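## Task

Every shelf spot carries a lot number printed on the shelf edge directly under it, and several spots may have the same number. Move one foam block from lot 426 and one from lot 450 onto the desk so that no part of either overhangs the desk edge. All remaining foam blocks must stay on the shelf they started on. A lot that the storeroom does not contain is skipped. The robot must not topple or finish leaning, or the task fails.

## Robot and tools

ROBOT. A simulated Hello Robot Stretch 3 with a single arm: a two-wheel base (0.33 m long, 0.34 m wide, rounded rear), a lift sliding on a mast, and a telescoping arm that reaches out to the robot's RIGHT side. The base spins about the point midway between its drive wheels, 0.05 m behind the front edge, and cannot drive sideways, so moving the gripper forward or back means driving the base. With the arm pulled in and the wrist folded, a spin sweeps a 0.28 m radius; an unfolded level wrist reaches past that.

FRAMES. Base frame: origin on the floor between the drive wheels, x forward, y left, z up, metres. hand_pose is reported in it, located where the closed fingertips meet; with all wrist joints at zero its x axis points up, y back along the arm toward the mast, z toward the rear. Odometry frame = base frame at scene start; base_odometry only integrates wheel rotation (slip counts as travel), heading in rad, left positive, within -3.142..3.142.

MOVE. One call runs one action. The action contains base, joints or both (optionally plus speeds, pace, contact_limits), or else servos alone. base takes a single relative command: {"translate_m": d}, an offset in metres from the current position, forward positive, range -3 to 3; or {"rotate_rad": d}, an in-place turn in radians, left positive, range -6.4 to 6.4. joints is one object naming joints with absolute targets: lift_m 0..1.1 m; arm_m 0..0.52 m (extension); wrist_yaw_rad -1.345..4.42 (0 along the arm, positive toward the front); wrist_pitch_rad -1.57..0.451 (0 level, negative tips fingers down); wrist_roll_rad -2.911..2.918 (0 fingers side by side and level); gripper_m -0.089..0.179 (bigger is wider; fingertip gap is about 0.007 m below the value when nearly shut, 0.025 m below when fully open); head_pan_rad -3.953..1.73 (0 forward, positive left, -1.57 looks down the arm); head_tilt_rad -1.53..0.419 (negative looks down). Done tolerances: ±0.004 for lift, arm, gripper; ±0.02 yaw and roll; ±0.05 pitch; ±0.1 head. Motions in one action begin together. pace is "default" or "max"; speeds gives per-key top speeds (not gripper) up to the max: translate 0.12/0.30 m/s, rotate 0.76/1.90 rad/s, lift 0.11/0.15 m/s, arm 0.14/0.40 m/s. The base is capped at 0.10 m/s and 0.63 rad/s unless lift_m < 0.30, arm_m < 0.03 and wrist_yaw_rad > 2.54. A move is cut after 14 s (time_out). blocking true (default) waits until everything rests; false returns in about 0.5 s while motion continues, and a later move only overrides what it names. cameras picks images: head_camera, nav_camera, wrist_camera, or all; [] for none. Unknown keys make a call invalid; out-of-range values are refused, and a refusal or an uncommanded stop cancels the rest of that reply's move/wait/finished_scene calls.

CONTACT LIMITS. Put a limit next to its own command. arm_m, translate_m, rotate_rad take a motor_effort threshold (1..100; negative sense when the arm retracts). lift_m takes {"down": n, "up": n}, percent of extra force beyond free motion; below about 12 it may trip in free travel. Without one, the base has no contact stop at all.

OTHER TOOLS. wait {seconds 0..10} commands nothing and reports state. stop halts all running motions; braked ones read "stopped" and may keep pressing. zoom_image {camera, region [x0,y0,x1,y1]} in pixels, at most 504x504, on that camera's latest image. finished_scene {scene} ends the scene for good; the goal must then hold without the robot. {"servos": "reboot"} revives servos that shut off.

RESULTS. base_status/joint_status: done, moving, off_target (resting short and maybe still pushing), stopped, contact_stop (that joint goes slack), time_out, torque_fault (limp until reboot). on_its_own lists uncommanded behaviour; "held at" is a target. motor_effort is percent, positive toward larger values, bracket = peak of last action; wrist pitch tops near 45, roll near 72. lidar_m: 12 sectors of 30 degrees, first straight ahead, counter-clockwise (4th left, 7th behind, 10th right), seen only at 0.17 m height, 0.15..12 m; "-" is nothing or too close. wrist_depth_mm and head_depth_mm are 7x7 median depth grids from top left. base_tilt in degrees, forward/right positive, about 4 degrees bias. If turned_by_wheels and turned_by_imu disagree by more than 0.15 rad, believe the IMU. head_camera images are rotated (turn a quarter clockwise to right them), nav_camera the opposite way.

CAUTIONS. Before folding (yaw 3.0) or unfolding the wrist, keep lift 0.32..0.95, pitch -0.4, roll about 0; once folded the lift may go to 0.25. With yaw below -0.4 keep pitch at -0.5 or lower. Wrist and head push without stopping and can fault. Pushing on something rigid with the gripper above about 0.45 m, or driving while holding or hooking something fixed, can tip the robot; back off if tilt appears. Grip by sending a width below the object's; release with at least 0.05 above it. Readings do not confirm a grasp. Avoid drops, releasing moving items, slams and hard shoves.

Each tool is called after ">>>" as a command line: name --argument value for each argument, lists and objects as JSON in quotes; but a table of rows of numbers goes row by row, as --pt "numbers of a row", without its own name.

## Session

>>> move --joints '{"head_pan_rad": -1.57, "head_tilt_rad": -0.35}' --cameras '["head_camera", "nav_camera"]'

>>> move --joints '{"head_pan_rad": -3.14, "head_tilt_rad": -0.35}' --cameras '["nav_camera"]'

>>> move --joints '{"head_pan_rad": 1.5, "head_tilt_rad": -0.35}' --cameras '["nav_camera"]'

>>> move --joints '{"head_pan_rad": 0, "head_tilt_rad": -0.35}' --cameras '["nav_camera"]'

Scene clock: 1.23 s.
move: done
base_odometry: x=+0.000 y=+0.000 heading=+0.000
turned_by_wheels: +0.000
turned_by_imu: +0.000
base_tilt: forward=-0.3 right=-1.2
lidar_m: 0.84 0.77 0.78 0.96 1.17 1.17 1.57 1.48 1.13 1.38 3.09 1.31
head_depth_mm: 1471 1532 1577 1624 1218 984 1324 / 1603 1669 1757 1772 1202 979 1480 / 1756 1856 1929 1920 1193 1735 1470 / 1988 2071 2191 1965 1331 1815 1462 / 2231 2348 2488 1936 2218 1854 1460 / 2556 2775 2891 1925 2566 1862 1451 / 2795 2950 3054 3184 2551 1827 1455
base_status: not commanded
joint_positions: lift_m=+0.306 arm_m=+0.001 wrist_yaw_rad=+2.853 wrist_pitch_rad=-0.337 wrist_roll_rad=+0.000 gripper_m=+0.037 head_pan_rad=-1.607 head_tilt_rad=-0.353
joint_status: all done
measured_speeds: all 0
motor_effort: left_wheel=-0.3(0.5) right_wheel=+0.6(1.0) lift_m=+26.4(27.3) arm_m=-9.0(9.1) wrist_yaw_rad=-0.5(2.2) wrist_pitch_rad=+2.0(2.2) wrist_roll_rad=+0.1(0.3) gripper_m=+0.3(1.0) head_pan_rad=+3.4(6.1) head_tilt_rad=-1.8(6.7)
hand_pose: x=+0.0453 y=+0.0786 z=+0.3376 quat_wxyz=(+0.218, +0.707, +0.017, +0.673) (m; base frame)
wrist_depth_mm: 133 - - - - - - / 136 - - - - - - / 145 - - - - - - / 156 186 877 853 816 - - / 170 180 724 673 669 681 647 / 571 193 126 562 129 572 572 / 506 205 313 495 479 495 492
pictures: head_camera (sideways), nav_camera (sideways)
camera_calibration:
head_camera: T_world_to_cam=[[-0.0355059, 0.297692, -0.954002, 1.25728], [0.995479, -0.0736177, -0.0600217, 0.0717011], [-0.0880994, -0.951819, -0.293732, 0.33837], [0, 0, 0, 1]] pos_world=[0.00307414, -0.0469362, 1.30314]
nav_camera: T_world_to_cam=[[0.00541829, -0.321595, 0.946862, -1.18932], [-0.999696, 0.0210186, 0.0128595, 0.0394896], [-0.0240373, -0.946644, -0.321384, 0.371631], [0, 0, 0, 1]] pos_world=[0.0548547, -0.0315071, 1.24505]

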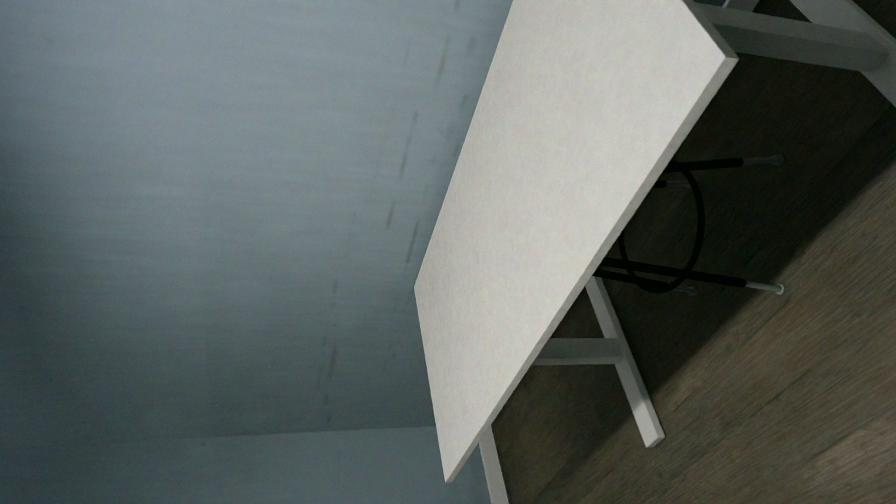

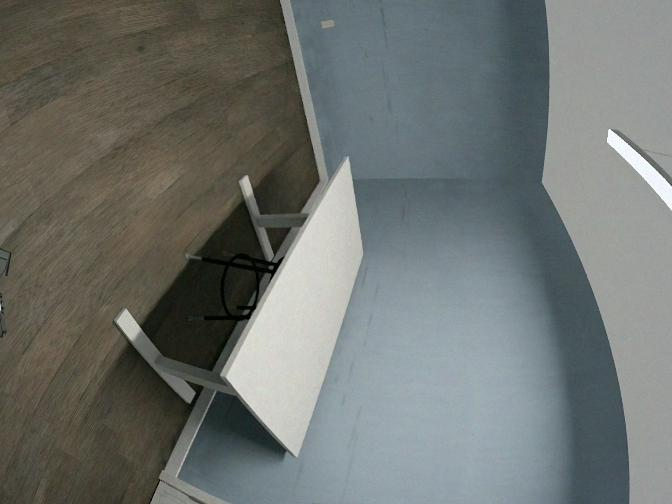

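Scene clock: 3.53 s.
move: done
base_odometry: x=+0.000 y=+0.000 heading=+0.000
turned_by_wheels: +0.000
turned_by_imu: +0.000
base_tilt: forward=-0.3 right=-1.2
lidar_m: 0.84 0.77 0.78 0.96 1.17 1.17 1.57 1.48 1.13 1.38 3.10 1.31
head_depth_mm: 1554 1599 1693 1729 1604 1732 1435 / 1408 1482 1634 1733 1762 1784 1467 / 1809 1846 1579 1667 1744 1792 1473 / 1674 1784 1873 2008 2173 1870 1455 / 1552 1638 1730 1833 1956 1864 1459 / 1415 1490 1567 1667 1777 1800 1453 / 1325 1389 1461 1538 1613 1699 1450
base_status: not commanded
joint_positions: lift_m=+0.306 arm_m=+0.001 wrist_yaw_rad=+2.853 wrist_pitch_rad=-0.337 wrist_roll_rad=+0.000 gripper_m=+0.037 head_pan_rad=-3.148 head_tilt_rad=-0.353
joint_status: all done
measured_speeds: translate_m=+0.000 rotate_rad=+0.000 lift_m=+0.000 arm_m=+0.000 wrist_yaw_rad=+0.000 wrist_pitch_rad=+0.000 wrist_roll_rad=+0.000 head_pan_rad=+0.024 head_tilt_rad=+0.000
motor_effort: left_wheel=-0.2(0.5) right_wheel=+0.2(1.2) lift_m=+26.7(27.1) arm_m=-12.3(12.9) wrist_yaw_rad=-1.7(2.2) wrist_pitch_rad=+2.0(2.2) wrist_roll_rad=+0.0(0.3) gripper_m=+0.6(0.9) head_pan_rad=+3.1(6.0) head_tilt_rad=+3.8(4.8)
hand_pose: x=+0.0453 y=+0.0786 z=+0.3376 quat_wxyz=(+0.218, +0.707, +0.017, +0.673) (m; base frame)
wrist_depth_mm: 134 - - - - - - / 137 - - - - - - / 144 - - - - - - / 155 186 876 871 811 - - / 170 181 733 670 671 683 657 / 570 192 126 557 129 575 572 / 506 205 315 496 484 492 495
pictures: nav_camera (sideways)
camera_calibration:
nav_camera: T_world_to_cam=[[-0.321295, -0.0149379, 0.946861, -1.1873], [-0.00850364, 0.999881, 0.0128888, 0.0334621], [-0.946941, -0.00391066, -0.321384, 0.377334], [0, 0, 0, 1]] pos_world=[-0.0238769, -0.0497182, 1.24505]

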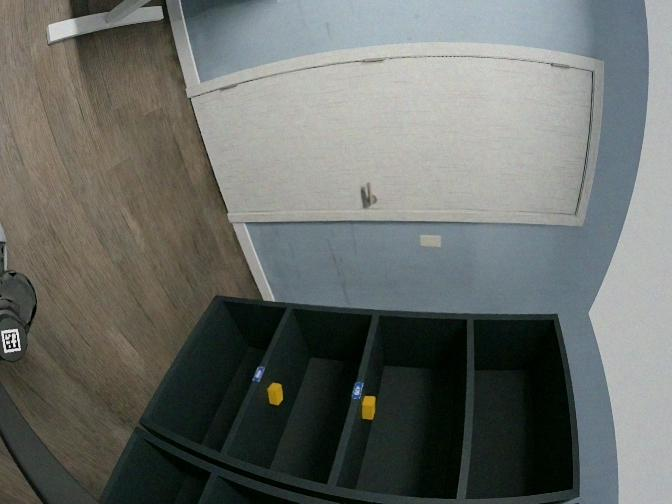

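Scene clock: 7.03 s.
move: done
base_odometry: x=+0.000 y=+0.000 heading=+0.000
turned_by_wheels: +0.000
turned_by_imu: +0.000
base_tilt: forward=-0.2 right=-1.3
lidar_m: 0.84 0.77 0.78 0.96 1.17 1.16 1.57 1.48 1.13 1.37 3.09 1.31
head_depth_mm: 722 746 774 806 837 874 913 / 784 816 849 889 926 971 1017 / 869 900 946 985 1039 1086 1151 / 958 1003 1055 1109 1171 1247 1331 / 1077 1137 1199 1275 1362 1454 1447 / 1159 1217 1295 1382 1465 1588 1453 / 1296 1357 1509 1551 1528 1732 1403
base_status: not commanded
joint_positions: lift_m=+0.306 arm_m=+0.001 wrist_yaw_rad=+2.853 wrist_pitch_rad=-0.337 wrist_roll_rad=+0.000 gripper_m=+0.037 head_pan_rad=+1.508 head_tilt_rad=-0.350
joint_status: all done
measured_speeds: translate_m=+0.000 rotate_rad=+0.000 lift_m=+0.000 arm_m=+0.000 wrist_yaw_rad=+0.000 wrist_pitch_rad=+0.000 wrist_roll_rad=+0.000 head_pan_rad=-0.024 head_tilt_rad=+0.000
motor_effort: left_wheel=+0.1(0.8) right_wheel=+0.6(1.5) lift_m=+26.8(27.4) arm_m=-12.0(13.0) wrist_yaw_rad=-0.1(2.2) wrist_pitch_rad=+2.0(2.1) wrist_roll_rad=+0.2(0.3) gripper_m=+0.5(1.2) head_pan_rad=-2.9(7.2) head_tilt_rad=+5.6(10.4)
hand_pose: x=+0.0453 y=+0.0786 z=+0.3376 quat_wxyz=(+0.218, +0.707, +0.017, +0.673) (m; base frame)
wrist_depth_mm: 133 - - - - - - / 136 - - - - - - / 145 - - - - - - / 156 185 865 870 823 - - / 169 181 731 674 657 688 655 / 568 193 126 561 129 587 573 / 509 205 314 498 483 493 491
pictures: nav_camera (sideways)
camera_calibration:
nav_camera: T_world_to_cam=[[0.00293552, 0.318414, 0.947947, -1.19072], [0.998775, -0.0477594, 0.0129494, 0.027206], [0.0493966, 0.946748, -0.318164, 0.367039], [0, 0, 0, 1]] pos_world=[-0.0418078, 0.0329477, 1.24517]

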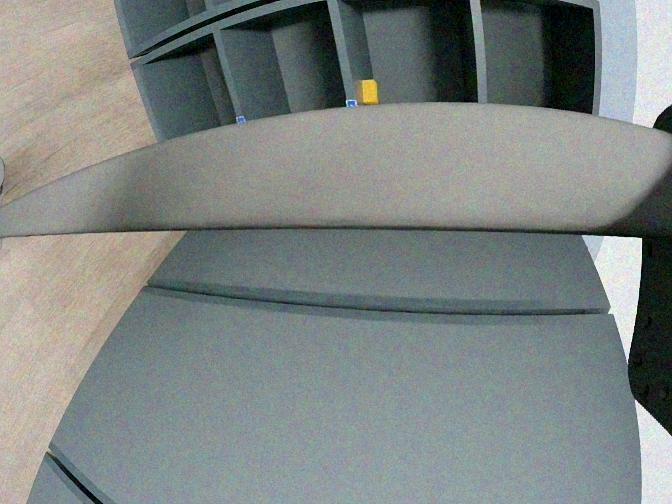

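Scene clock: 8.27 s.
move: done
base_odometry: x=+0.000 y=+0.000 heading=+0.000
turned_by_wheels: +0.000
turned_by_imu: +0.000
base_tilt: forward=-0.4 right=-1.2
lidar_m: 0.84 0.77 0.78 0.96 1.17 1.16 1.57 1.48 1.13 1.38 3.09 1.31
head_depth_mm: 1164 1256 1391 1526 1711 1812 1499 / 1039 1118 1212 1314 1459 1606 1472 / 937 999 1075 1164 1249 1383 1429 / 855 907 965 1032 1106 1207 1310 / 784 825 874 935 996 1069 1149 / 724 761 801 852 901 960 1030 / 676 707 741 781 826 877 938
base_status: not commanded
joint_positions: lift_m=+0.306 arm_m=+0.001 wrist_yaw_rad=+2.853 wrist_pitch_rad=-0.337 wrist_roll_rad=+0.000 gripper_m=+0.037 head_pan_rad=-0.035 head_tilt_rad=-0.350
joint_status: all done
measured_speeds: translate_m=+0.000 rotate_rad=+0.000 lift_m=+0.000 arm_m=+0.000 wrist_yaw_rad=+0.000 wrist_pitch_rad=+0.000 wrist_roll_rad=+0.000 head_pan_rad=+0.024 head_tilt_rad=+0.000
motor_effort: left_wheel=-0.1(0.7) right_wheel=+0.7(1.3) lift_m=+26.4(27.0) arm_m=-11.9(12.8) wrist_yaw_rad=-0.2(1.6) wrist_pitch_rad=+2.0(2.1) wrist_roll_rad=+0.2(0.3) gripper_m=+0.1(0.9) head_pan_rad=+3.6(6.3) head_tilt_rad=+4.9(11.2)
hand_pose: x=+0.0453 y=+0.0786 z=+0.3376 quat_wxyz=(+0.218, +0.707, +0.017, +0.673) (m; base frame)
wrist_depth_mm: 134 - - - - - - / 137 - - - - - - / 145 - - - - - - / 156 186 875 858 825 - - / 170 180 727 660 665 680 651 / 568 193 126 560 128 576 574 / 501 205 314 497 486 493 490
pictures: nav_camera (sideways)
camera_calibration:
nav_camera: T_world_to_cam=[[0.318186, 0.00577688, 0.948011, -1.19272], [-0.020382, -0.999709, 0.0129328, 0.0335091], [0.947809, -0.0234374, -0.317976, 0.36133], [0, 0, 0, 1]] pos_world=[0.0377172, 0.0488581, 1.24517]

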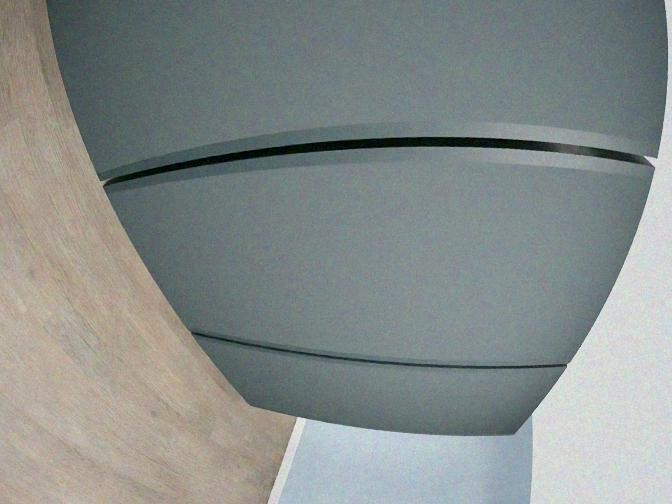

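>>> move --base '{"rotate_rad": 2.248}' --joints '{"lift_m": 0.28, "head_pan_rad": -1.6, "head_tilt_rad": -0.4}' --pace "max" --cameras '[]'

>>> move --base '{"translate_m": 0.5}' --pace "max" --cameras '[]'

>>> move --base '{"rotate_rad": 1.597}' --joints '{"head_pan_rad": -1.6, "head_tilt_rad": -0.75}' --pace "max" --cameras '["head_camera", "nav_camera"]'

Scene clock: 82.00 s.
move: done
base_odometry: x=+0.000 y=+0.000 heading=+2.248
turned_by_wheels: +2.248
turned_by_imu: +2.204
base_tilt: forward=-0.3 right=-1.2
lidar_m: 1.16 1.58 1.56 1.48 1.37 2.00 3.10 1.13 0.81 0.77 0.79 1.07
head_depth_mm: 664 698 742 798 862 938 1039 / 644 693 740 802 868 944 1023 / 640 684 731 785 848 926 1024 / 637 677 721 776 842 914 1001 / 631 673 719 771 836 906 988 / 626 668 711 767 826 896 978 / 623 663 709 758 820 887 969
base_status: done
joint_positions: lift_m=+0.280 arm_m=+0.001 wrist_yaw_rad=+2.853 wrist_pitch_rad=-0.339 wrist_roll_rad=+0.000 gripper_m=+0.037 head_pan_rad=-1.604 head_tilt_rad=-0.400
joint_status: all done
measured_speeds: all 0
motor_effort: left_wheel=-5.8(14.9) right_wheel=+6.9(14.7) lift_m=+28.7(29.6) arm_m=-12.6(13.0) wrist_yaw_rad=+0.7(1.9) wrist_pitch_rad=+2.2(2.4) wrist_roll_rad=+0.2(0.4) gripper_m=+0.6(1.1) head_pan_rad=+3.6(5.1) head_tilt_rad=-4.4(6.4)
hand_pose: x=+0.0452 y=+0.0785 z=+0.3109 quat_wxyz=(+0.218, +0.707, +0.018, +0.673) (m; base frame)
wrist_depth_mm: 133 - - - - - - / 136 - - - - - - / 145 - - - - - - / 155 186 823 805 799 807 778 / 171 180 681 628 620 645 644 / 533 193 126 532 129 539 535 / 470 206 285 458 455 464 464
pictures: none
No camera images: "cameras" was empty.

Scene clock: 85.00 s.
move: done
base_odometry: x=-0.313 y=+0.390 heading=+2.248
turned_by_wheels: +0.000
turned_by_imu: +0.001
base_tilt: forward=-0.3 right=-1.2
lidar_m: 0.67 0.68 1.26 1.50 1.42 1.44 3.58 1.11 0.80 0.76 0.79 0.96
head_depth_mm: 637 678 726 786 848 926 1021 / 633 676 725 777 841 915 1003 / 630 669 718 770 834 906 996 / 627 665 711 762 825 904 986 / 621 661 707 756 816 888 973 / 616 656 703 753 810 881 977 / 617 666 704 752 813 886 955
base_status: done
joint_positions: lift_m=+0.280 arm_m=+0.001 wrist_yaw_rad=+2.853 wrist_pitch_rad=-0.339 wrist_roll_rad=+0.000 gripper_m=+0.037 head_pan_rad=-1.600 head_tilt_rad=-0.400
joint_status: not commanded
measured_speeds: all 0
motor_effort: left_wheel=+1.1(10.1) right_wheel=+7.2(16.8) lift_m=+25.9(28.9) arm_m=-10.8(12.6) wrist_yaw_rad=-0.5(1.8) wrist_pitch_rad=+2.4(2.4) wrist_roll_rad=+0.1(0.3) gripper_m=+0.2(1.2) head_pan_rad=+3.3(4.2) head_tilt_rad=-3.0(4.1)
hand_pose: x=+0.0452 y=+0.0785 z=+0.3109 quat_wxyz=(+0.218, +0.707, +0.018, +0.673) (m; base frame)
wrist_depth_mm: 134 - - - - - - / 136 - - - - - - / 144 - - - - - - / 156 186 831 810 812 754 - / 171 180 681 624 627 648 615 / 535 194 126 526 129 539 534 / 474 206 283 454 456 461 460
pictures: none
No camera images: "cameras" was empty.

Scene clock: 87.13 s.
move: done
base_odometry: x=-0.313 y=+0.390 heading=-2.439
turned_by_wheels: +1.597
turned_by_imu: +1.565
base_tilt: forward=-0.2 right=-1.3
lidar_m: 1.50 1.41 1.44 3.59 1.10 0.79 0.76 0.79 0.97 0.67 0.68 1.26
head_depth_mm: 931 943 736 1192 1401 1311 1163 / 930 865 1201 1186 1394 1298 1156 / 925 918 1198 1174 1397 1290 1145 / 921 898 1185 1164 1371 1277 1142 / 917 885 1177 1154 1371 1273 1137 / 787 768 696 860 991 1237 1137 / 534 602 689 836 985 1251 1132
base_status: done
joint_positions: lift_m=+0.280 arm_m=+0.001 wrist_yaw_rad=+2.853 wrist_pitch_rad=-0.339 wrist_roll_rad=+0.000 gripper_m=+0.037 head_pan_rad=-1.600 head_tilt_rad=-0.754
joint_status: all done
measured_speeds: all 0
motor_effort: left_wheel=-5.7(14.7) right_wheel=+5.5(15.0) lift_m=+23.8(26.3) arm_m=-12.1(12.8) wrist_yaw_rad=-0.7(2.0) wrist_pitch_rad=+2.3(2.4) wrist_roll_rad=+0.0(0.4) gripper_m=+0.4(1.1) head_pan_rad=+3.4(4.3) head_tilt_rad=+2.6(7.9)
hand_pose: x=+0.0452 y=+0.0785 z=+0.3109 quat_wxyz=(+0.218, +0.707, +0.018, +0.673) (m; base frame)
wrist_depth_mm: 133 - - - - - - / 136 - - - - - - / 145 - - - - - - / 155 185 838 822 806 806 792 / 171 181 681 629 628 644 640 / 537 193 126 526 129 543 535 / 476 206 285 458 457 466 463
pictures: head_camera (sideways), nav_camera (sideways)
camera_calibration:
head_camera: T_world_to_cam=[[-0.0275585, 0.645824, -0.762989, 1.00812], [0.996738, -0.0401667, -0.07, 0.0846216], [-0.0758544, -0.762429, -0.64261, 0.792265], [0, 0, 0, 1]] pos_world=[0.00353363, -0.0436242, 1.28423]
nav_camera: T_world_to_cam=[[-0.00225734, -0.665195, 0.746666, -0.928205], [-0.999932, 0.0100758, 0.00595339, 0.0485287], [-0.0114834, -0.746602, -0.665172, 0.818859], [0, 0, 0, 1]] pos_world=[0.0558334, -0.0065648, 1.23745]

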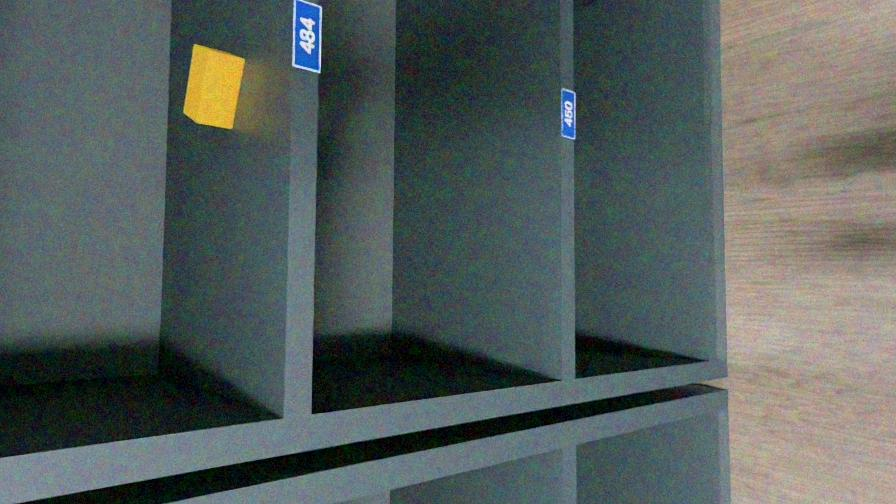

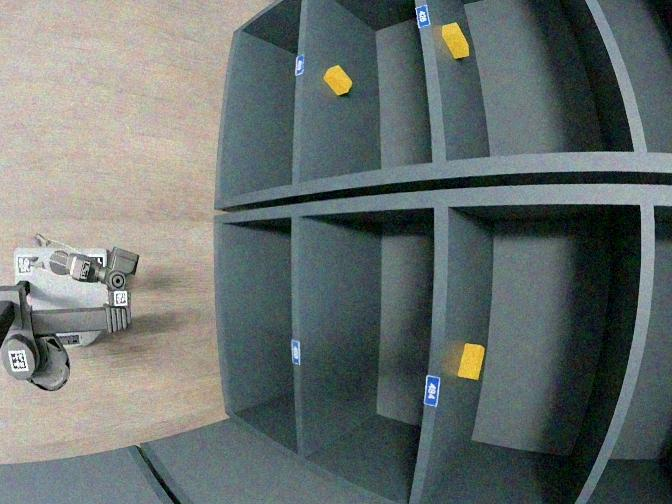

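>>> zoom_image --camera "nav_camera" --region '[280, 0, 480, 110]'

>>> zoom_image --camera "nav_camera" --region '[280, 310, 500, 420]'

Scaled by 2.520 from the camera's 672x504 image, which has a finer 792x594 frame.

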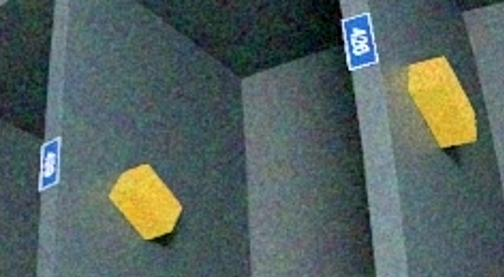

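Scaled by 2.291 from the camera's 672x504 image, which has a finer 792x594 frame.

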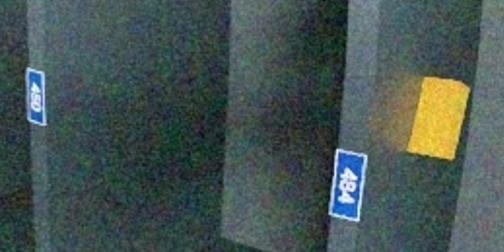

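>>> move --base '{"translate_m": 0.63}' --joints '{"lift_m": 0.6, "wrist_pitch_rad": -0.4}' --pace "max" --cameras '["head_camera"]'

>>> move --joints '{"wrist_yaw_rad": 0, "gripper_m": 0.175}' --pace "max" --cameras '[]'

>>> move --joints '{"lift_m": 1.02, "wrist_pitch_rad": -0.37}' --pace "max" --cameras '["wrist_camera", "head_camera"]'

Scene clock: 126.03 s.
move: done
base_odometry: x=-0.794 y=-0.017 heading=-2.439
turned_by_wheels: +0.000
turned_by_imu: +0.000
base_tilt: forward=-0.4 right=-1.0
lidar_m: 0.88 0.91 1.06 1.54 2.00 1.44 1.38 1.43 0.76 1.10 0.79 0.92
head_depth_mm: 907 892 744 946 1008 1281 1165 / 917 948 736 1150 1038 1271 1158 / 912 927 727 1178 1035 1277 1157 / 911 909 717 1171 1026 1271 1146 / 905 899 706 1162 1017 1273 1138 / 902 881 1158 1150 1009 1265 1139 / 896 869 1150 1145 1004 1258 1133
base_status: done
joint_positions: lift_m=+0.600 arm_m=+0.001 wrist_yaw_rad=+2.853 wrist_pitch_rad=-0.413 wrist_roll_rad=+0.000 gripper_m=+0.037 head_pan_rad=-1.600 head_tilt_rad=-0.750
joint_status: all done
measured_speeds: all 0
motor_effort: left_wheel=-2.0(11.2) right_wheel=+6.3(13.2) lift_m=+24.2(33.1) arm_m=-6.6(10.9) wrist_yaw_rad=-0.6(2.2) wrist_pitch_rad=+2.0(4.5) wrist_roll_rad=-0.2(0.3) gripper_m=+0.1(1.1) head_pan_rad=+1.8(3.2) head_tilt_rad=+2.1(3.4)
hand_pose: x=+0.0428 y=+0.0701 z=+0.6138 quat_wxyz=(+0.243, +0.705, +0.044, +0.664) (m; base frame)
wrist_depth_mm: 134 - - - - - - / 138 - - - - - - / 150 - - - - - - / 163 182 - - - - - / - 190 - - - - 957 / 899 207 126 861 128 872 877 / 790 755 733 768 753 773 764
pictures: head_camera (sideways)
camera_calibration:
head_camera: T_world_to_cam=[[-0.0276982, 0.642573, -0.765724, 1.01166], [0.996727, -0.0404485, -0.0699974, 0.08462], [-0.0759508, -0.765156, -0.639349, 0.788074], [0, 0, 0, 1]] pos_world=[0.00353293, -0.0436419, 1.28443]

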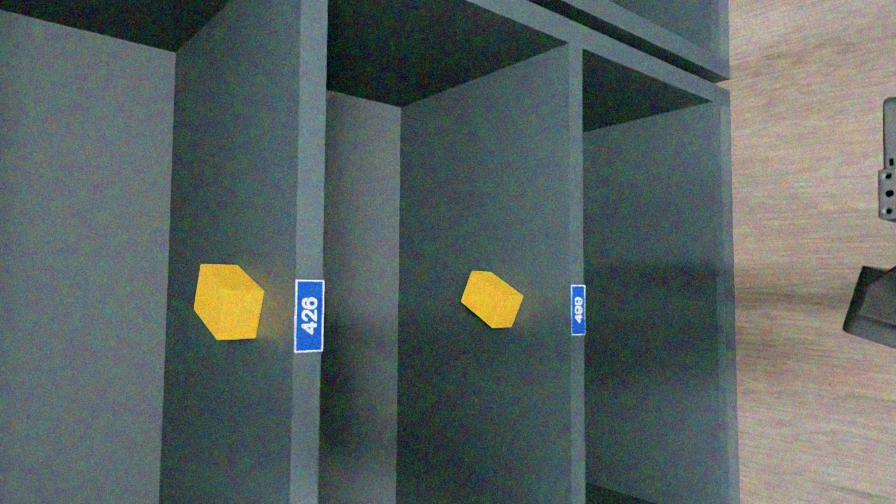

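Scene clock: 127.97 s.
move: done
base_odometry: x=-0.794 y=-0.017 heading=-2.439
turned_by_wheels: +0.000
turned_by_imu: +0.000
base_tilt: forward=-0.3 right=-1.3
lidar_m: 0.88 0.91 1.06 1.54 2.00 1.45 1.39 1.43 0.76 1.10 0.79 0.91
head_depth_mm: 906 894 741 941 1013 1280 1164 / 913 942 735 1148 1039 1278 1162 / 914 931 727 1184 1034 1276 1148 / 909 913 716 1166 1025 1271 487 / 904 895 707 1156 1013 1263 1115 / 902 881 1159 1151 1009 1265 1137 / 896 871 1156 1137 1004 1253 1133
base_status: not commanded
joint_positions: lift_m=+0.600 arm_m=+0.001 wrist_yaw_rad=+0.003 wrist_pitch_rad=-0.413 wrist_roll_rad=+0.000 gripper_m=+0.175 head_pan_rad=-1.600 head_tilt_rad=-0.750
joint_status: all done
measured_speeds: all 0
motor_effort: left_wheel=-1.9(2.4) right_wheel=+6.4(6.9) lift_m=+23.7(24.9) arm_m=-4.8(6.8) wrist_yaw_rad=-3.6(9.2) wrist_pitch_rad=+1.9(2.1) wrist_roll_rad=+0.2(0.3) gripper_m=+0.6(84.4) head_pan_rad=+1.4(2.2) head_tilt_rad=+0.9(2.3)
hand_pose: x=-0.0208 y=-0.3705 z=+0.6138 quat_wxyz=(+0.693, +0.146, -0.691, -0.144) (m; base frame)
wrist_depth_mm: - - - - - - - / - - - 540 - - - / - - - - - - 435 / - - - - - - - / - 149 - - - 862 - / 117 125 - - - - - / 754 732 - - - 731 106
pictures: none
No camera images: "cameras" was empty.

Scene clock: 131.57 s.
move: done
base_odometry: x=-0.794 y=-0.017 heading=-2.439
turned_by_wheels: +0.000
turned_by_imu: +0.000
base_tilt: forward=-0.3 right=-1.2
lidar_m: 0.88 0.91 1.06 1.55 2.01 1.45 1.39 1.43 0.76 1.10 0.79 0.92
head_depth_mm: 906 953 - - - - 1141 / 917 942 698 - - - 1158 / 911 928 686 - - - 1133 / 910 910 683 - - - 1149 / 901 895 702 1158 1367 1265 1146 / 900 884 1155 1066 1007 1268 1134 / 895 866 1154 1138 1003 1254 1130
base_status: not commanded
joint_positions: lift_m=+1.020 arm_m=+0.001 wrist_yaw_rad=+0.003 wrist_pitch_rad=-0.390 wrist_roll_rad=+0.000 gripper_m=+0.175 head_pan_rad=-1.600 head_tilt_rad=-0.750
joint_status: all done
measured_speeds: all 0
motor_effort: left_wheel=-1.8(2.5) right_wheel=+5.5(6.8) lift_m=+26.1(32.0) arm_m=-3.2(5.6) wrist_yaw_rad=-2.7(4.2) wrist_pitch_rad=+3.2(6.1) wrist_roll_rad=+0.0(0.4) gripper_m=+0.6(1.2) head_pan_rad=+1.5(2.0) head_tilt_rad=+0.7(2.1)
hand_pose: x=-0.0209 y=-0.3734 z=+1.0390 quat_wxyz=(+0.694, +0.138, -0.693, -0.136) (m; base frame)
wrist_depth_mm: - - - - - - - / - - - 496 - - - / - - - - - - - / - - - - - - - / - 144 - - - 860 - / - 125 - 769 - - - / 117 - - - - - 107
pictures: head_camera (sideways), wrist_camera
camera_calibration:
head_camera: T_world_to_cam=[[-0.0276982, 0.642573, -0.765724, 1.01166], [0.996727, -0.0404485, -0.0699974, 0.08462], [-0.0759508, -0.765156, -0.639349, 0.788074], [0, 0, 0, 1]] pos_world=[0.00353293, -0.0436419, 1.28443]
wrist_camera: T_world_to_cam=[[-0.998892, -0.0402801, -0.0243166, -0.00399554], [-0.00229688, 0.557945, -0.829875, 1.10307], [0.0469948, -0.8289, -0.557419, 0.436883], [0, 0, 0, 1]] pos_world=[-0.0219887, -0.253483, 1.15884]

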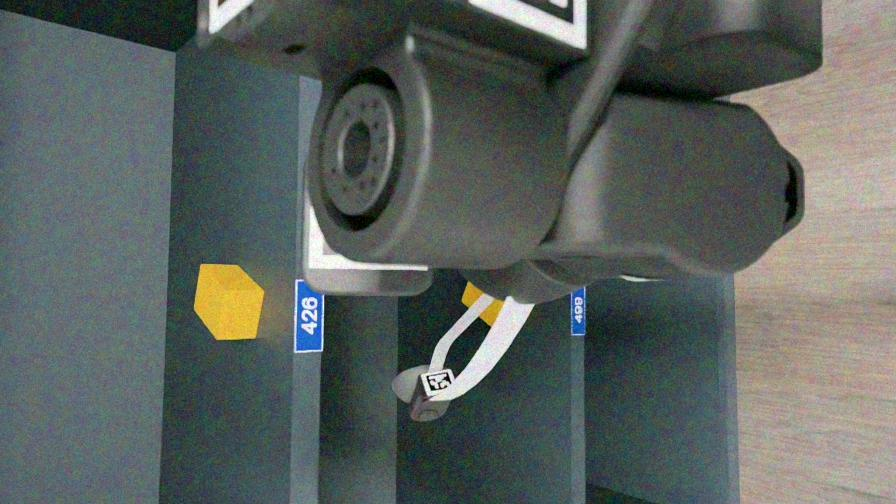

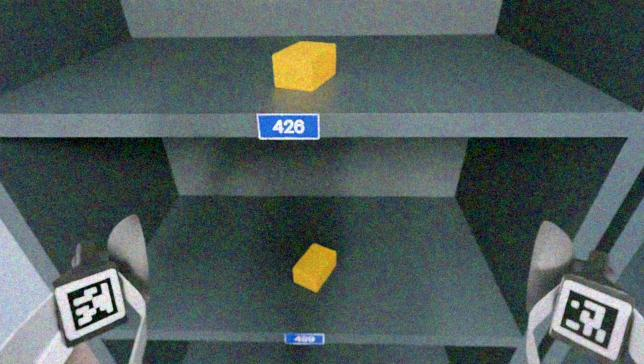

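>>> zoom_image --camera "wrist_camera" --region '[245, 20, 365, 140]'

Scaled by 4.200.

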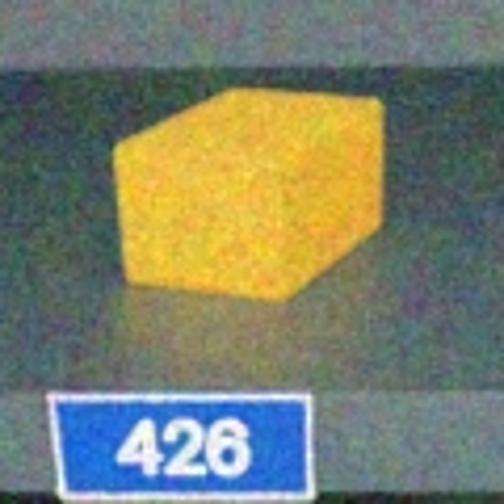

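>>> move --base '{"translate_m": 0.13}' --joints '{"wrist_yaw_rad": -0.345, "arm_m": 0.25}' --cameras '["wrist_camera"]'

Scene clock: 172.30 s.
move: done
base_odometry: x=-0.893 y=-0.101 heading=-2.439
turned_by_wheels: +0.000
turned_by_imu: -0.001
base_tilt: forward=-0.1 right=-1.2
lidar_m: 0.75 0.78 1.02 1.02 2.19 1.58 1.51 1.56 0.82 1.10 0.72 0.78
head_depth_mm: 893 - 1127 1155 1048 1272 1165 / 320 328 683 1189 1041 1291 1162 / 302 303 432 1175 1031 1277 1154 / 878 331 408 1174 1025 1274 1147 / 901 899 705 1159 1015 1269 1145 / 900 884 695 1149 1009 1267 1140 / 896 869 950 1068 983 1233 1131
base_status: done
joint_positions: lift_m=+1.020 arm_m=+0.250 wrist_yaw_rad=-0.342 wrist_pitch_rad=-0.390 wrist_roll_rad=+0.000 gripper_m=+0.175 head_pan_rad=-1.600 head_tilt_rad=-0.750
joint_status: all done
measured_speeds: all 0
motor_effort: left_wheel=+5.6(10.4) right_wheel=+4.0(11.7) lift_m=+28.9(29.8) arm_m=+13.0(14.1) wrist_yaw_rad=-3.3(6.4) wrist_pitch_rad=+3.2(3.3) wrist_roll_rad=+0.2(0.3) gripper_m=+0.5(1.2) head_pan_rad=-0.2(0.9) head_tilt_rad=+0.7(1.2)
hand_pose: x=-0.0980 y=-0.6095 z=+1.0390 quat_wxyz=(+0.661, +0.017, -0.707, -0.253) (m; base frame)
wrist_depth_mm: - - - - 650 - - / - - - - - - - / - - - - - - - / - - - - - - - / - 144 - - - - - / - 125 220 234 - 135 - / - - - - - 644 107
pictures: wrist_camera
camera_calibration:
wrist_camera: T_world_to_cam=[[-0.953662, 0.299897, -0.02429, 0.12128], [0.186496, 0.525832, -0.829891, 1.23362], [-0.23611, -0.795966, -0.557396, 0.237043], [0, 0, 0, 1]] pos_world=[-0.0584367, -0.49637, 1.15884]

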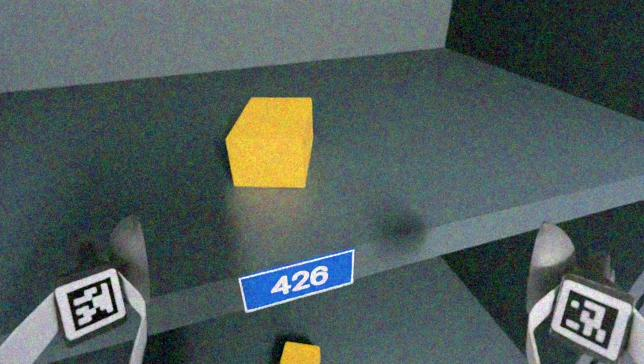

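>>> move --joints '{"lift_m": 0.998, "arm_m": 0.435}' --speeds '{"arm_m": 0.1}' --contact_limits '{"arm_m": 30}' --cameras '["wrist_camera"]'

Scene clock: 184.40 s.
move: done
base_odometry: x=-0.893 y=-0.101 heading=-2.439
turned_by_wheels: +0.000
turned_by_imu: +0.000
base_tilt: forward=-0.4 right=-1.3
lidar_m: 0.75 0.77 1.02 1.02 2.19 1.58 1.51 1.56 0.83 1.10 0.72 0.78
head_depth_mm: 906 - 1220 1160 1047 1275 1166 / 872 388 735 1189 1040 1289 1158 / 472 486 722 1173 1032 1281 1154 / 877 493 716 1164 1019 1280 1150 / 902 899 708 1160 1016 1271 1140 / 899 883 697 1151 1011 1257 1132 / 896 868 948 1069 983 1224 1131
base_status: not commanded
joint_positions: lift_m=+0.998 arm_m=+0.435 wrist_yaw_rad=-0.342 wrist_pitch_rad=-0.390 wrist_roll_rad=+0.000 gripper_m=+0.175 head_pan_rad=-1.600 head_tilt_rad=-0.750
joint_status: all done
measured_speeds: all 0
motor_effort: left_wheel=+5.3(5.9) right_wheel=+3.8(4.8) lift_m=+29.3(31.3) arm_m=+12.2(14.4) wrist_yaw_rad=-2.2(4.5) wrist_pitch_rad=+3.3(3.4) wrist_roll_rad=+0.1(0.3) gripper_m=+0.7(1.3) head_pan_rad=-0.2(1.2) head_tilt_rad=+0.1(1.4)
contact_limits: arm_m 30 (drawing in: default 31, maximum 55; extending or still: default 39, maximum 69)
hand_pose: x=-0.0980 y=-0.7945 z=+1.0170 quat_wxyz=(+0.660, +0.017, -0.707, -0.254) (m; base frame)
wrist_depth_mm: 330 - - - - 491 - / - - - - - - - / - - - - - - - / - - - 170 - - - / - 144 - 144 150 - - / - 124 - 122 126 166 - / 148 151 151 112 111 153 109
pictures: wrist_camera
camera_calibration:
wrist_camera: T_world_to_cam=[[-0.953622, 0.300023, -0.0243172, 0.17625], [0.186583, 0.525789, -0.829899, 1.31264], [-0.236204, -0.795947, -0.557383, 0.0774956], [0, 0, 0, 1]] pos_world=[-0.0585366, -0.68137, 1.13684]

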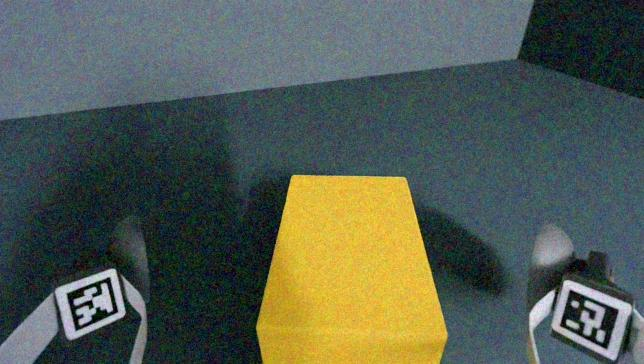

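>>> move --joints '{"gripper_m": 0.03}' --cameras '["wrist_camera"]'

>>> move --joints '{"lift_m": 1.055}' --cameras '["wrist_camera"]'

Scene clock: 192.20 s.
move: done
base_odometry: x=-0.893 y=-0.101 heading=-2.439
turned_by_wheels: +0.000
turned_by_imu: +0.000
base_tilt: forward=-0.3 right=-1.3
lidar_m: 0.75 0.77 1.02 1.03 2.19 1.58 1.51 1.57 0.83 1.10 0.72 0.78
head_depth_mm: 906 - 1221 1162 1049 1278 1169 / 874 388 734 1189 1043 1290 1156 / 472 487 725 1178 1031 1280 1160 / 878 494 715 1169 1026 1270 1144 / 903 897 706 1158 1017 1258 1141 / 899 884 698 1143 1006 1259 1136 / 894 867 947 1066 983 1222 1139
base_status: not commanded
joint_positions: lift_m=+0.998 arm_m=+0.435 wrist_yaw_rad=-0.343 wrist_pitch_rad=-0.390 wrist_roll_rad=+0.000 gripper_m=+0.031 head_pan_rad=-1.600 head_tilt_rad=-0.750
joint_status: all done
measured_speeds: all 0
motor_effort: left_wheel=+5.3(6.0) right_wheel=+4.9(4.9) lift_m=+28.1(28.7) arm_m=+1.3(5.7) wrist_yaw_rad=-2.8(4.0) wrist_pitch_rad=+3.2(3.3) wrist_roll_rad=+0.0(0.3) gripper_m=-20.3(92.4) head_pan_rad=-1.4(2.3) head_tilt_rad=-1.4(2.1)
contact_limits: arm_m 30 (drawing in: default 31, maximum 55; extending or still: default 39, maximum 69)
hand_pose: x=-0.0981 y=-0.7945 z=+1.0170 quat_wxyz=(+0.660, +0.017, -0.707, -0.254) (m; base frame)
wrist_depth_mm: 330 - - - - 494 - / - - - - - - - / - - - - - - - / - - - 169 - - - / - - 150 144 149 - - / - - 128 122 127 124 170 / 156 147 147 115 114 123 153
pictures: wrist_camera
camera_calibration:
wrist_camera: T_world_to_cam=[[-0.953546, 0.300265, -0.0243, 0.1764], [0.186708, 0.525763, -0.829888, 1.31262], [-0.23641, -0.795874, -0.557401, 0.0775539], [0, 0, 0, 1]] pos_world=[-0.0585364, -0.681371, 1.13684]

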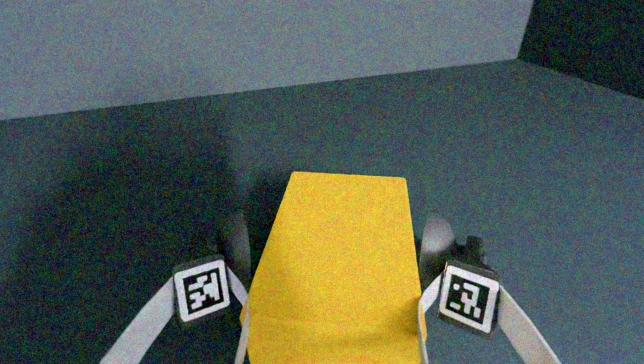

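Scene clock: 193.57 s.
move: done
base_odometry: x=-0.893 y=-0.101 heading=-2.439
turned_by_wheels: +0.000
turned_by_imu: +0.000
base_tilt: forward=-0.3 right=-1.1
lidar_m: 0.75 0.78 1.02 1.03 2.19 1.58 1.52 1.56 0.83 1.10 0.72 0.78
head_depth_mm: - 962 744 1157 1049 1276 1165 / 913 940 734 1190 1037 1280 1161 / 423 683 728 1176 1033 1280 1150 / 450 757 716 1164 1021 1268 1150 / 906 897 707 1151 1017 1272 1142 / 902 882 697 1155 1010 1270 1135 / 897 865 952 1064 982 1224 1135
base_status: not commanded
joint_positions: lift_m=+1.055 arm_m=+0.435 wrist_yaw_rad=-0.343 wrist_pitch_rad=-0.390 wrist_roll_rad=+0.000 gripper_m=+0.033 head_pan_rad=-1.600 head_tilt_rad=-0.750
joint_status: all done
measured_speeds: all 0
motor_effort: left_wheel=+5.6(5.8) right_wheel=+3.8(5.0) lift_m=+28.9(33.1) arm_m=-1.8(1.8) wrist_yaw_rad=-3.1(3.6) wrist_pitch_rad=+3.3(3.3) wrist_roll_rad=+0.0(0.3) gripper_m=-9.0(20.9) head_pan_rad=-1.7(2.1) head_tilt_rad=-1.6(2.5)
contact_limits: arm_m 30 (drawing in: default 31, maximum 55; extending or still: default 39, maximum 69)
hand_pose: x=-0.0981 y=-0.7945 z=+1.0740 quat_wxyz=(+0.660, +0.017, -0.707, -0.254) (m; base frame)
wrist_depth_mm: 332 - - - - 496 - / - - - - - - - / - - - - - - - / - - - 172 - - - / - - 150 145 151 - - / - - 128 123 126 - - / - - 120 114 112 105 -
pictures: wrist_camera
camera_calibration:
wrist_camera: T_world_to_cam=[[-0.953546, 0.300265, -0.0243, 0.177785], [0.186708, 0.525763, -0.829888, 1.35992], [-0.23641, -0.795874, -0.557401, 0.109326], [0, 0, 0, 1]] pos_world=[-0.0585364, -0.681371, 1.19384]

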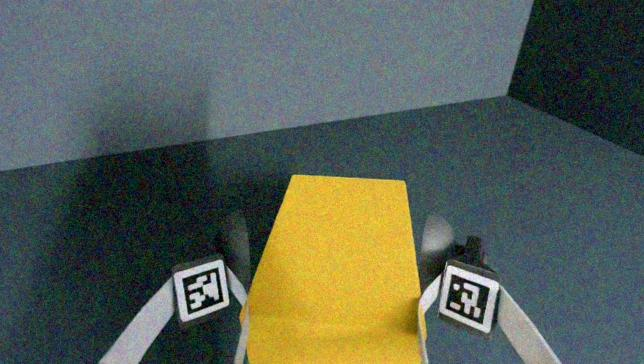

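>>> move --joints '{"arm_m": 0.0}' --speeds '{"arm_m": 0.25}' --cameras '[]'

>>> move --base '{"rotate_rad": 1.603}' --joints '{"wrist_yaw_rad": 1.2, "lift_m": 0.95}' --speeds '{"wrist_yaw_rad": 1.0, "rotate_rad": 0.63}' --cameras '["wrist_camera"]'

>>> move --base '{"translate_m": 0.25}' --cameras '[]'

>>> move --base '{"rotate_rad": 1.603}' --joints '{"wrist_yaw_rad": 0.0, "lift_m": 0.85}' --speeds '{"wrist_yaw_rad": 1.0}' --cameras '["head_camera", "nav_camera"]'

Scene clock: 226.73 s.
move: done
base_odometry: x=-0.893 y=-0.101 heading=-2.439
turned_by_wheels: +0.000
turned_by_imu: +0.000
base_tilt: forward=-0.2 right=-1.3
lidar_m: 0.75 0.78 1.02 1.03 2.19 1.58 1.51 1.56 0.83 1.10 0.72 0.78
head_depth_mm: 921 - - - - - 1145 / 919 - - - - 1280 1154 / 912 - - - - 1263 1155 / 909 969 714 1208 - 1254 1146 / 905 896 706 1162 1021 1259 1146 / 901 884 698 1152 1013 1260 1142 / 894 869 952 1068 979 1222 1132
base_status: not commanded
joint_positions: lift_m=+1.055 arm_m=+0.001 wrist_yaw_rad=-0.343 wrist_pitch_rad=-0.390 wrist_roll_rad=+0.000 gripper_m=+0.033 head_pan_rad=-1.600 head_tilt_rad=-0.750
joint_status: all done
measured_speeds: all 0
motor_effort: left_wheel=+5.8(6.0) right_wheel=+3.8(5.0) lift_m=+26.2(26.2) arm_m=-11.6(14.4) wrist_yaw_rad=-2.7(4.3) wrist_pitch_rad=+3.3(3.4) wrist_roll_rad=-0.1(0.4) gripper_m=-8.6(9.3) head_pan_rad=-2.4(3.1) head_tilt_rad=-2.5(3.4)
hand_pose: x=-0.0981 y=-0.3601 z=+1.0740 quat_wxyz=(+0.660, +0.017, -0.707, -0.254) (m; base frame)
wrist_depth_mm: - - - - - - - / - - - - - - - / - - - - - - - / - - - 181 179 - - / - - 151 146 151 - - / - - 128 123 126 - - / - - 120 114 112 124 -
pictures: none
No camera images: "cameras" was empty.

Scene clock: 230.40 s.
move: done
base_odometry: x=-0.893 y=-0.101 heading=-0.837
turned_by_wheels: +1.603
turned_by_imu: +1.577
base_tilt: forward=-0.3 right=-1.3
lidar_m: 1.53 2.15 1.57 1.51 1.55 0.83 1.10 0.72 0.78 0.75 0.78 1.02
head_depth_mm: 616 694 786 899 - - 1159 / 613 690 775 909 - - 1138 / 613 689 791 929 - - 1111 / 609 688 787 925 1056 - 1123 / 608 687 785 921 1109 - 1102 / 607 686 784 917 1049 - 1112 / 607 680 778 912 - - 1109
base_status: done
joint_positions: lift_m=+0.950 arm_m=+0.001 wrist_yaw_rad=+1.197 wrist_pitch_rad=-0.390 wrist_roll_rad=+0.000 gripper_m=+0.033 head_pan_rad=-1.600 head_tilt_rad=-0.750
joint_status: all done
measured_speeds: all 0
motor_effort: left_wheel=-8.6(12.7) right_wheel=+8.8(12.7) lift_m=+25.1(26.4) arm_m=-12.4(13.3) wrist_yaw_rad=+1.0(5.3) wrist_pitch_rad=+3.3(3.4) wrist_roll_rad=-0.1(0.3) gripper_m=-8.7(9.2) head_pan_rad=-3.4(3.7) head_tilt_rad=-2.5(3.9)
hand_pose: x=+0.1907 y=-0.2288 z=+0.9690 quat_wxyz=(+0.651, +0.504, -0.495, +0.278) (m; base frame)
wrist_depth_mm: - - - - - - 511 / - - - - - - 545 / - - - - - - 577 / - - - 180 - - - / - - 153 146 151 680 - / - - 128 123 126 - - / - - 121 114 112 105 -
pictures: wrist_camera
camera_calibration:
wrist_camera: T_world_to_cam=[[-0.329534, -0.943832, -0.0242601, -0.122968], [-0.519758, 0.202802, -0.829893, 0.982312], [0.7882, -0.260868, -0.557394, 0.496259], [0, 0, 0, 1]] pos_world=[0.0788914, -0.185817, 1.08884]

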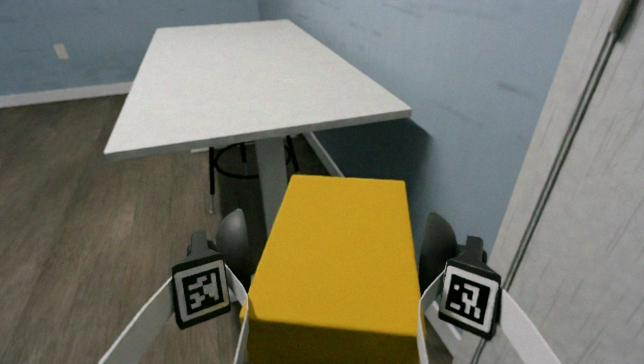

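Scene clock: 234.03 s.
move: done
base_odometry: x=-0.726 y=-0.287 heading=-0.837
turned_by_wheels: +0.000
turned_by_imu: +0.000
base_tilt: forward=-0.3 right=-1.2
lidar_m: 1.28 2.15 1.57 1.51 1.57 1.03 1.25 0.95 0.78 0.75 0.77 0.78
head_depth_mm: 617 694 800 909 - - 1168 / 613 692 792 909 - - 1140 / 612 688 792 928 - - 1116 / 611 687 787 922 1056 - 1127 / 608 685 786 918 1109 - 1102 / 607 683 782 914 1043 - 1115 / 603 672 774 922 - - 1109
base_status: done
joint_positions: lift_m=+0.950 arm_m=+0.001 wrist_yaw_rad=+1.197 wrist_pitch_rad=-0.390 wrist_roll_rad=+0.000 gripper_m=+0.033 head_pan_rad=-1.600 head_tilt_rad=-0.750
joint_status: not commanded
measured_speeds: all 0
motor_effort: left_wheel=+0.0(8.4) right_wheel=+10.3(13.3) lift_m=+28.2(30.1) arm_m=-11.1(12.5) wrist_yaw_rad=+1.9(3.4) wrist_pitch_rad=+3.2(3.3) wrist_roll_rad=+0.2(0.4) gripper_m=-9.0(9.2) head_pan_rad=-2.8(4.0) head_tilt_rad=-4.1(4.4)
hand_pose: x=+0.1907 y=-0.2288 z=+0.9690 quat_wxyz=(+0.651, +0.504, -0.495, +0.278) (m; base frame)
wrist_depth_mm: - - - - - - - / - - - - - - - / - - - - - - - / - - - 172 - - - / - - 153 146 151 - - / - - 128 123 126 - - / - - 121 114 113 105 569
pictures: none
No camera images: "cameras" was empty.

Scene clock: 237.70 s.
move: done
base_odometry: x=-0.726 y=-0.287 heading=+0.766
turned_by_wheels: +1.603
turned_by_imu: +1.577
base_tilt: forward=-0.3 right=-1.2
lidar_m: 1.51 1.58 1.03 1.18 0.95 0.78 0.75 0.77 0.78 1.28 2.11 1.56
head_depth_mm: 2092 1825 1209 905 1585 1454 - / 2788 1815 1200 897 1144 - - / 2819 1761 1181 888 1565 1336 - / 2843 1860 1176 883 500 325 - / 2817 3155 2609 1900 1580 1290 1146 / 2810 3127 2541 1963 1576 1324 1135 / 2800 3163 2551 1938 1562 1317 1131
base_status: done
joint_positions: lift_m=+0.850 arm_m=+0.001 wrist_yaw_rad=+0.003 wrist_pitch_rad=-0.390 wrist_roll_rad=+0.000 gripper_m=+0.033 head_pan_rad=-1.600 head_tilt_rad=-0.750
joint_status: all done
measured_speeds: all 0
motor_effort: left_wheel=-7.9(12.8) right_wheel=+9.2(12.6) lift_m=+29.6(29.9) arm_m=-12.0(12.8) wrist_yaw_rad=-2.1(5.9) wrist_pitch_rad=+3.2(3.4) wrist_roll_rad=-0.1(0.3) gripper_m=-8.3(9.0) head_pan_rad=-2.8(3.7) head_tilt_rad=-4.0(5.1)
hand_pose: x=-0.0209 y=-0.3734 z=+0.8690 quat_wxyz=(+0.694, +0.138, -0.693, -0.136) (m; base frame)
wrist_depth_mm: - - - - - - - / - - - - - - - / - - - - - - - / - - - 180 - - - / - - 153 146 151 - - / - - 128 123 126 - - / - - 121 113 112 124 -
pictures: head_camera (sideways), nav_camera (sideways)
camera_calibration:
head_camera: T_world_to_cam=[[-0.0275012, 0.642621, -0.76569, 1.01162], [0.996716, -0.0407295, -0.0699821, 0.0845882], [-0.0761582, -0.7651, -0.639391, 0.788131], [0, 0, 0, 1]] pos_world=[0.00353294, -0.0436418, 1.28443]
nav_camera: T_world_to_cam=[[-0.00234377, -0.662116, 0.749397, -0.931717], [-0.999927, 0.0104569, 0.00611172, 0.0483348], [-0.0118831, -0.749328, -0.662092, 0.814901], [0, 0, 0, 1]] pos_world=[0.055831, -0.00678181, 1.23747]

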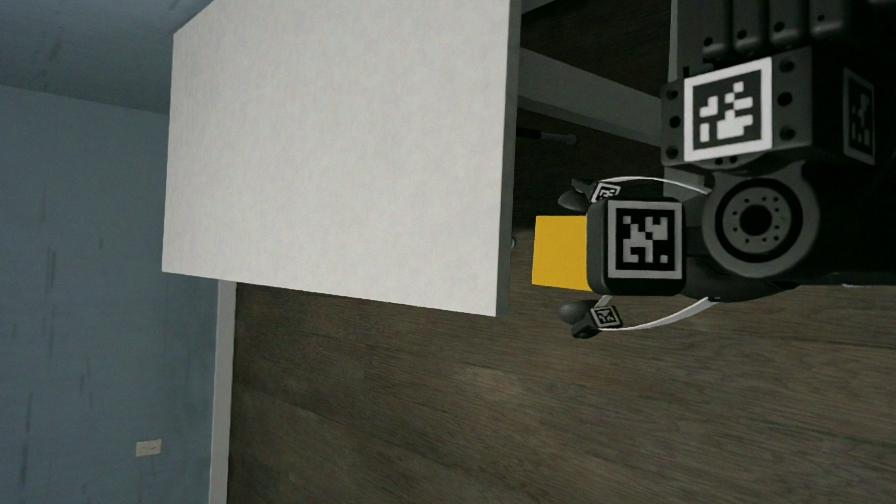

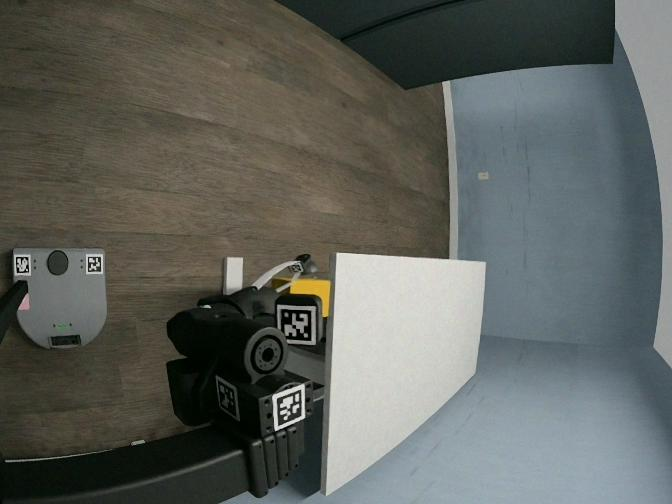

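>>> move --base '{"translate_m": -0.13}' --joints '{"arm_m": 0.37}' --speeds '{"arm_m": 0.25}' --cameras '["nav_camera", "wrist_camera"]'

>>> move --joints '{"lift_m": 0.765}' --cameras '[]'

>>> move --joints '{"lift_m": 0.722}' --speeds '{"lift_m": 0.03}' --contact_limits '{"lift_m": {"down": 12}}' --cameras '["wrist_camera"]'

Scene clock: 255.03 s.
move: done
base_odometry: x=-0.819 y=-0.377 heading=+0.766
turned_by_wheels: +0.000
turned_by_imu: -0.001
base_tilt: forward=-0.2 right=-1.2
lidar_m: 1.64 1.71 1.11 0.91 0.85 0.64 0.62 0.64 0.75 0.74 2.30 1.70
head_depth_mm: 1738 1632 1207 872 305 - - / 2551 1790 1140 349 339 1322 1158 / 2805 1768 507 830 1140 1303 1151 / 2804 1736 529 823 1596 1329 1152 / 2831 3002 1161 873 1591 1323 1142 / 2824 3091 2547 936 1566 1321 1138 / 2830 3146 2537 1929 1564 1320 1128
base_status: done
joint_positions: lift_m=+0.850 arm_m=+0.370 wrist_yaw_rad=+0.003 wrist_pitch_rad=-0.390 wrist_roll_rad=+0.000 gripper_m=+0.033 head_pan_rad=-1.600 head_tilt_rad=-0.750
joint_status: all done
measured_speeds: all 0
motor_effort: left_wheel=-5.6(11.7) right_wheel=-6.0(12.7) lift_m=+26.1(28.3) arm_m=+12.4(15.3) wrist_yaw_rad=-3.1(4.1) wrist_pitch_rad=+3.2(3.4) wrist_roll_rad=-0.2(0.3) gripper_m=-8.8(9.1) head_pan_rad=-2.4(3.0) head_tilt_rad=-5.4(6.0)
hand_pose: x=-0.0209 y=-0.7428 z=+0.8690 quat_wxyz=(+0.694, +0.138, -0.693, -0.136) (m; base frame)
wrist_depth_mm: - - - - - - - / - - - - - - - / - - - - - - - / - - - 172 - - - / - - 151 146 151 - - / - - 128 123 126 - - / - - 120 113 111 105 -
pictures: nav_camera (sideways), wrist_camera
camera_calibration:
nav_camera: T_world_to_cam=[[-0.00234377, -0.662116, 0.749397, -0.931717], [-0.999927, 0.0104569, 0.00611172, 0.0483348], [-0.0118831, -0.749328, -0.662092, 0.814901], [0, 0, 0, 1]] pos_world=[0.055831, -0.00678181, 1.23747]
wrist_camera: T_world_to_cam=[[-0.998897, -0.0401418, -0.024345, -0.0228987], [-0.00219629, 0.557949, -0.829872, 1.16816], [0.0468958, -0.828904, -0.557422, 0.035841], [0, 0, 0, 1]] pos_world=[-0.0219886, -0.622983, 0.988844]

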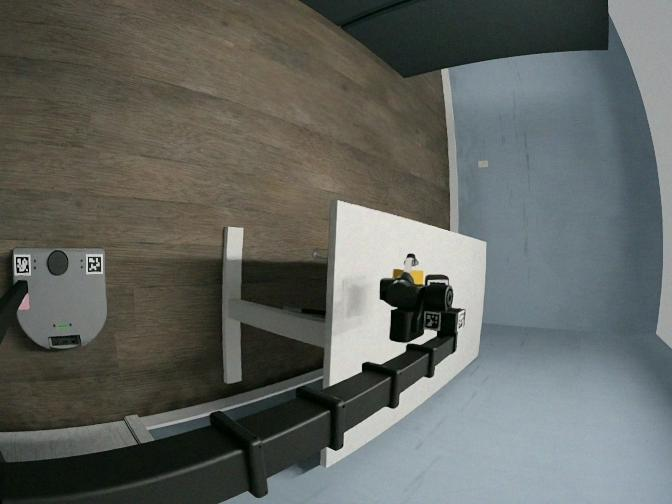

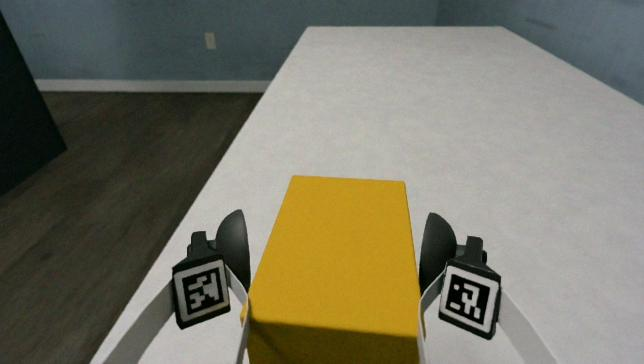

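Scene clock: 256.63 s.
move: done
base_odometry: x=-0.819 y=-0.377 heading=+0.766
turned_by_wheels: +0.000
turned_by_imu: +0.000
base_tilt: forward=-0.3 right=-1.1
lidar_m: 1.64 1.71 1.10 0.92 0.85 0.64 0.62 0.65 0.75 0.75 2.30 1.70
head_depth_mm: 1746 1627 1206 905 1520 1272 287 / 2537 1785 1195 867 385 324 1096 / 2826 1757 1179 560 1139 1307 1151 / 2850 1727 1172 586 1597 1334 1150 / 2798 3008 1156 845 1582 1321 1142 / 2849 3099 2549 930 1565 1317 1137 / 2825 3133 2533 1939 1557 1310 1130
base_status: not commanded
joint_positions: lift_m=+0.765 arm_m=+0.370 wrist_yaw_rad=+0.003 wrist_pitch_rad=-0.390 wrist_roll_rad=+0.000 gripper_m=+0.033 head_pan_rad=-1.600 head_tilt_rad=-0.750
joint_status: all done
measured_speeds: all 0
motor_effort: left_wheel=-5.3(5.9) right_wheel=-6.3(6.8) lift_m=+24.7(26.9) arm_m=+11.9(13.3) wrist_yaw_rad=-2.8(4.1) wrist_pitch_rad=+3.2(3.3) wrist_roll_rad=+0.2(0.3) gripper_m=-9.1(9.2) head_pan_rad=-2.1(2.7) head_tilt_rad=-5.9(5.9)
hand_pose: x=-0.0209 y=-0.7428 z=+0.7840 quat_wxyz=(+0.694, +0.138, -0.693, -0.136) (m; base frame)
wrist_depth_mm: - - - - - - - / - - - - - - - / - - - - - - - / - - - 172 - - - / - - 150 146 150 - - / - - 128 122 126 - - / - - 120 114 112 105 -
pictures: none
No camera images: "cameras" was empty.

Scene clock: 258.53 s.
move: done
base_odometry: x=-0.819 y=-0.377 heading=+0.766
turned_by_wheels: +0.000
turned_by_imu: +0.000
base_tilt: forward=-0.4 right=-1.2
lidar_m: 1.64 1.71 1.10 0.92 0.86 0.64 0.62 0.65 0.75 0.74 2.29 1.69
head_depth_mm: 1764 1631 1220 902 1523 1326 1102 / 2508 1798 1194 898 1494 367 322 / 2841 1765 1182 579 1109 1288 1156 / 2842 1727 1165 601 1593 1337 1148 / 2832 2988 1159 872 1592 1321 1141 / 2851 3140 2573 936 1570 1323 1139 / 2811 3144 2560 1945 1563 1310 1138
base_status: not commanded
joint_positions: lift_m=+0.722 arm_m=+0.370 wrist_yaw_rad=+0.002 wrist_pitch_rad=-0.368 wrist_roll_rad=+0.000 gripper_m=+0.034 head_pan_rad=-1.600 head_tilt_rad=-0.750
joint_status: all done
measured_speeds: all 0
motor_effort: left_wheel=-4.9(5.9) right_wheel=-6.1(7.1) lift_m=+23.8(26.1) arm_m=+10.9(13.0) wrist_yaw_rad=-2.8(4.0) wrist_pitch_rad=-0.7(3.4) wrist_roll_rad=-0.2(0.3) gripper_m=-8.5(9.1) head_pan_rad=-1.8(2.5) head_tilt_rad=-5.2(6.0)
contact_limits: lift_m down 12 (down: maximum 72; up: maximum 65)
hand_pose: x=-0.0211 y=-0.7453 z=+0.7459 quat_wxyz=(+0.696, +0.130, -0.695, -0.129) (m; base frame)
wrist_depth_mm: - - - - - - - / - - - - - - - / - - - - - - - / - - - 171 - - - / - - 150 145 150 - - / - - 128 122 127 - - / - - 116 113 111 105 -
pictures: wrist_camera
camera_calibration:
wrist_camera: T_world_to_cam=[[-0.998926, -0.0399346, -0.0234916, -0.0266656], [-0.00179468, 0.540002, -0.841662, 1.06282], [0.046297, -0.840716, -0.539494, -0.057056], [0, 0, 0, 1]] pos_world=[-0.022088, -0.622957, 0.863126]

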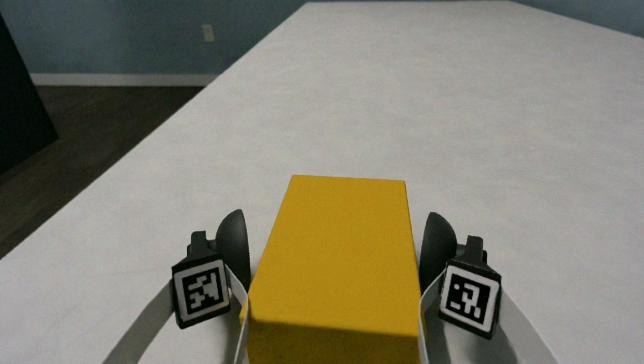

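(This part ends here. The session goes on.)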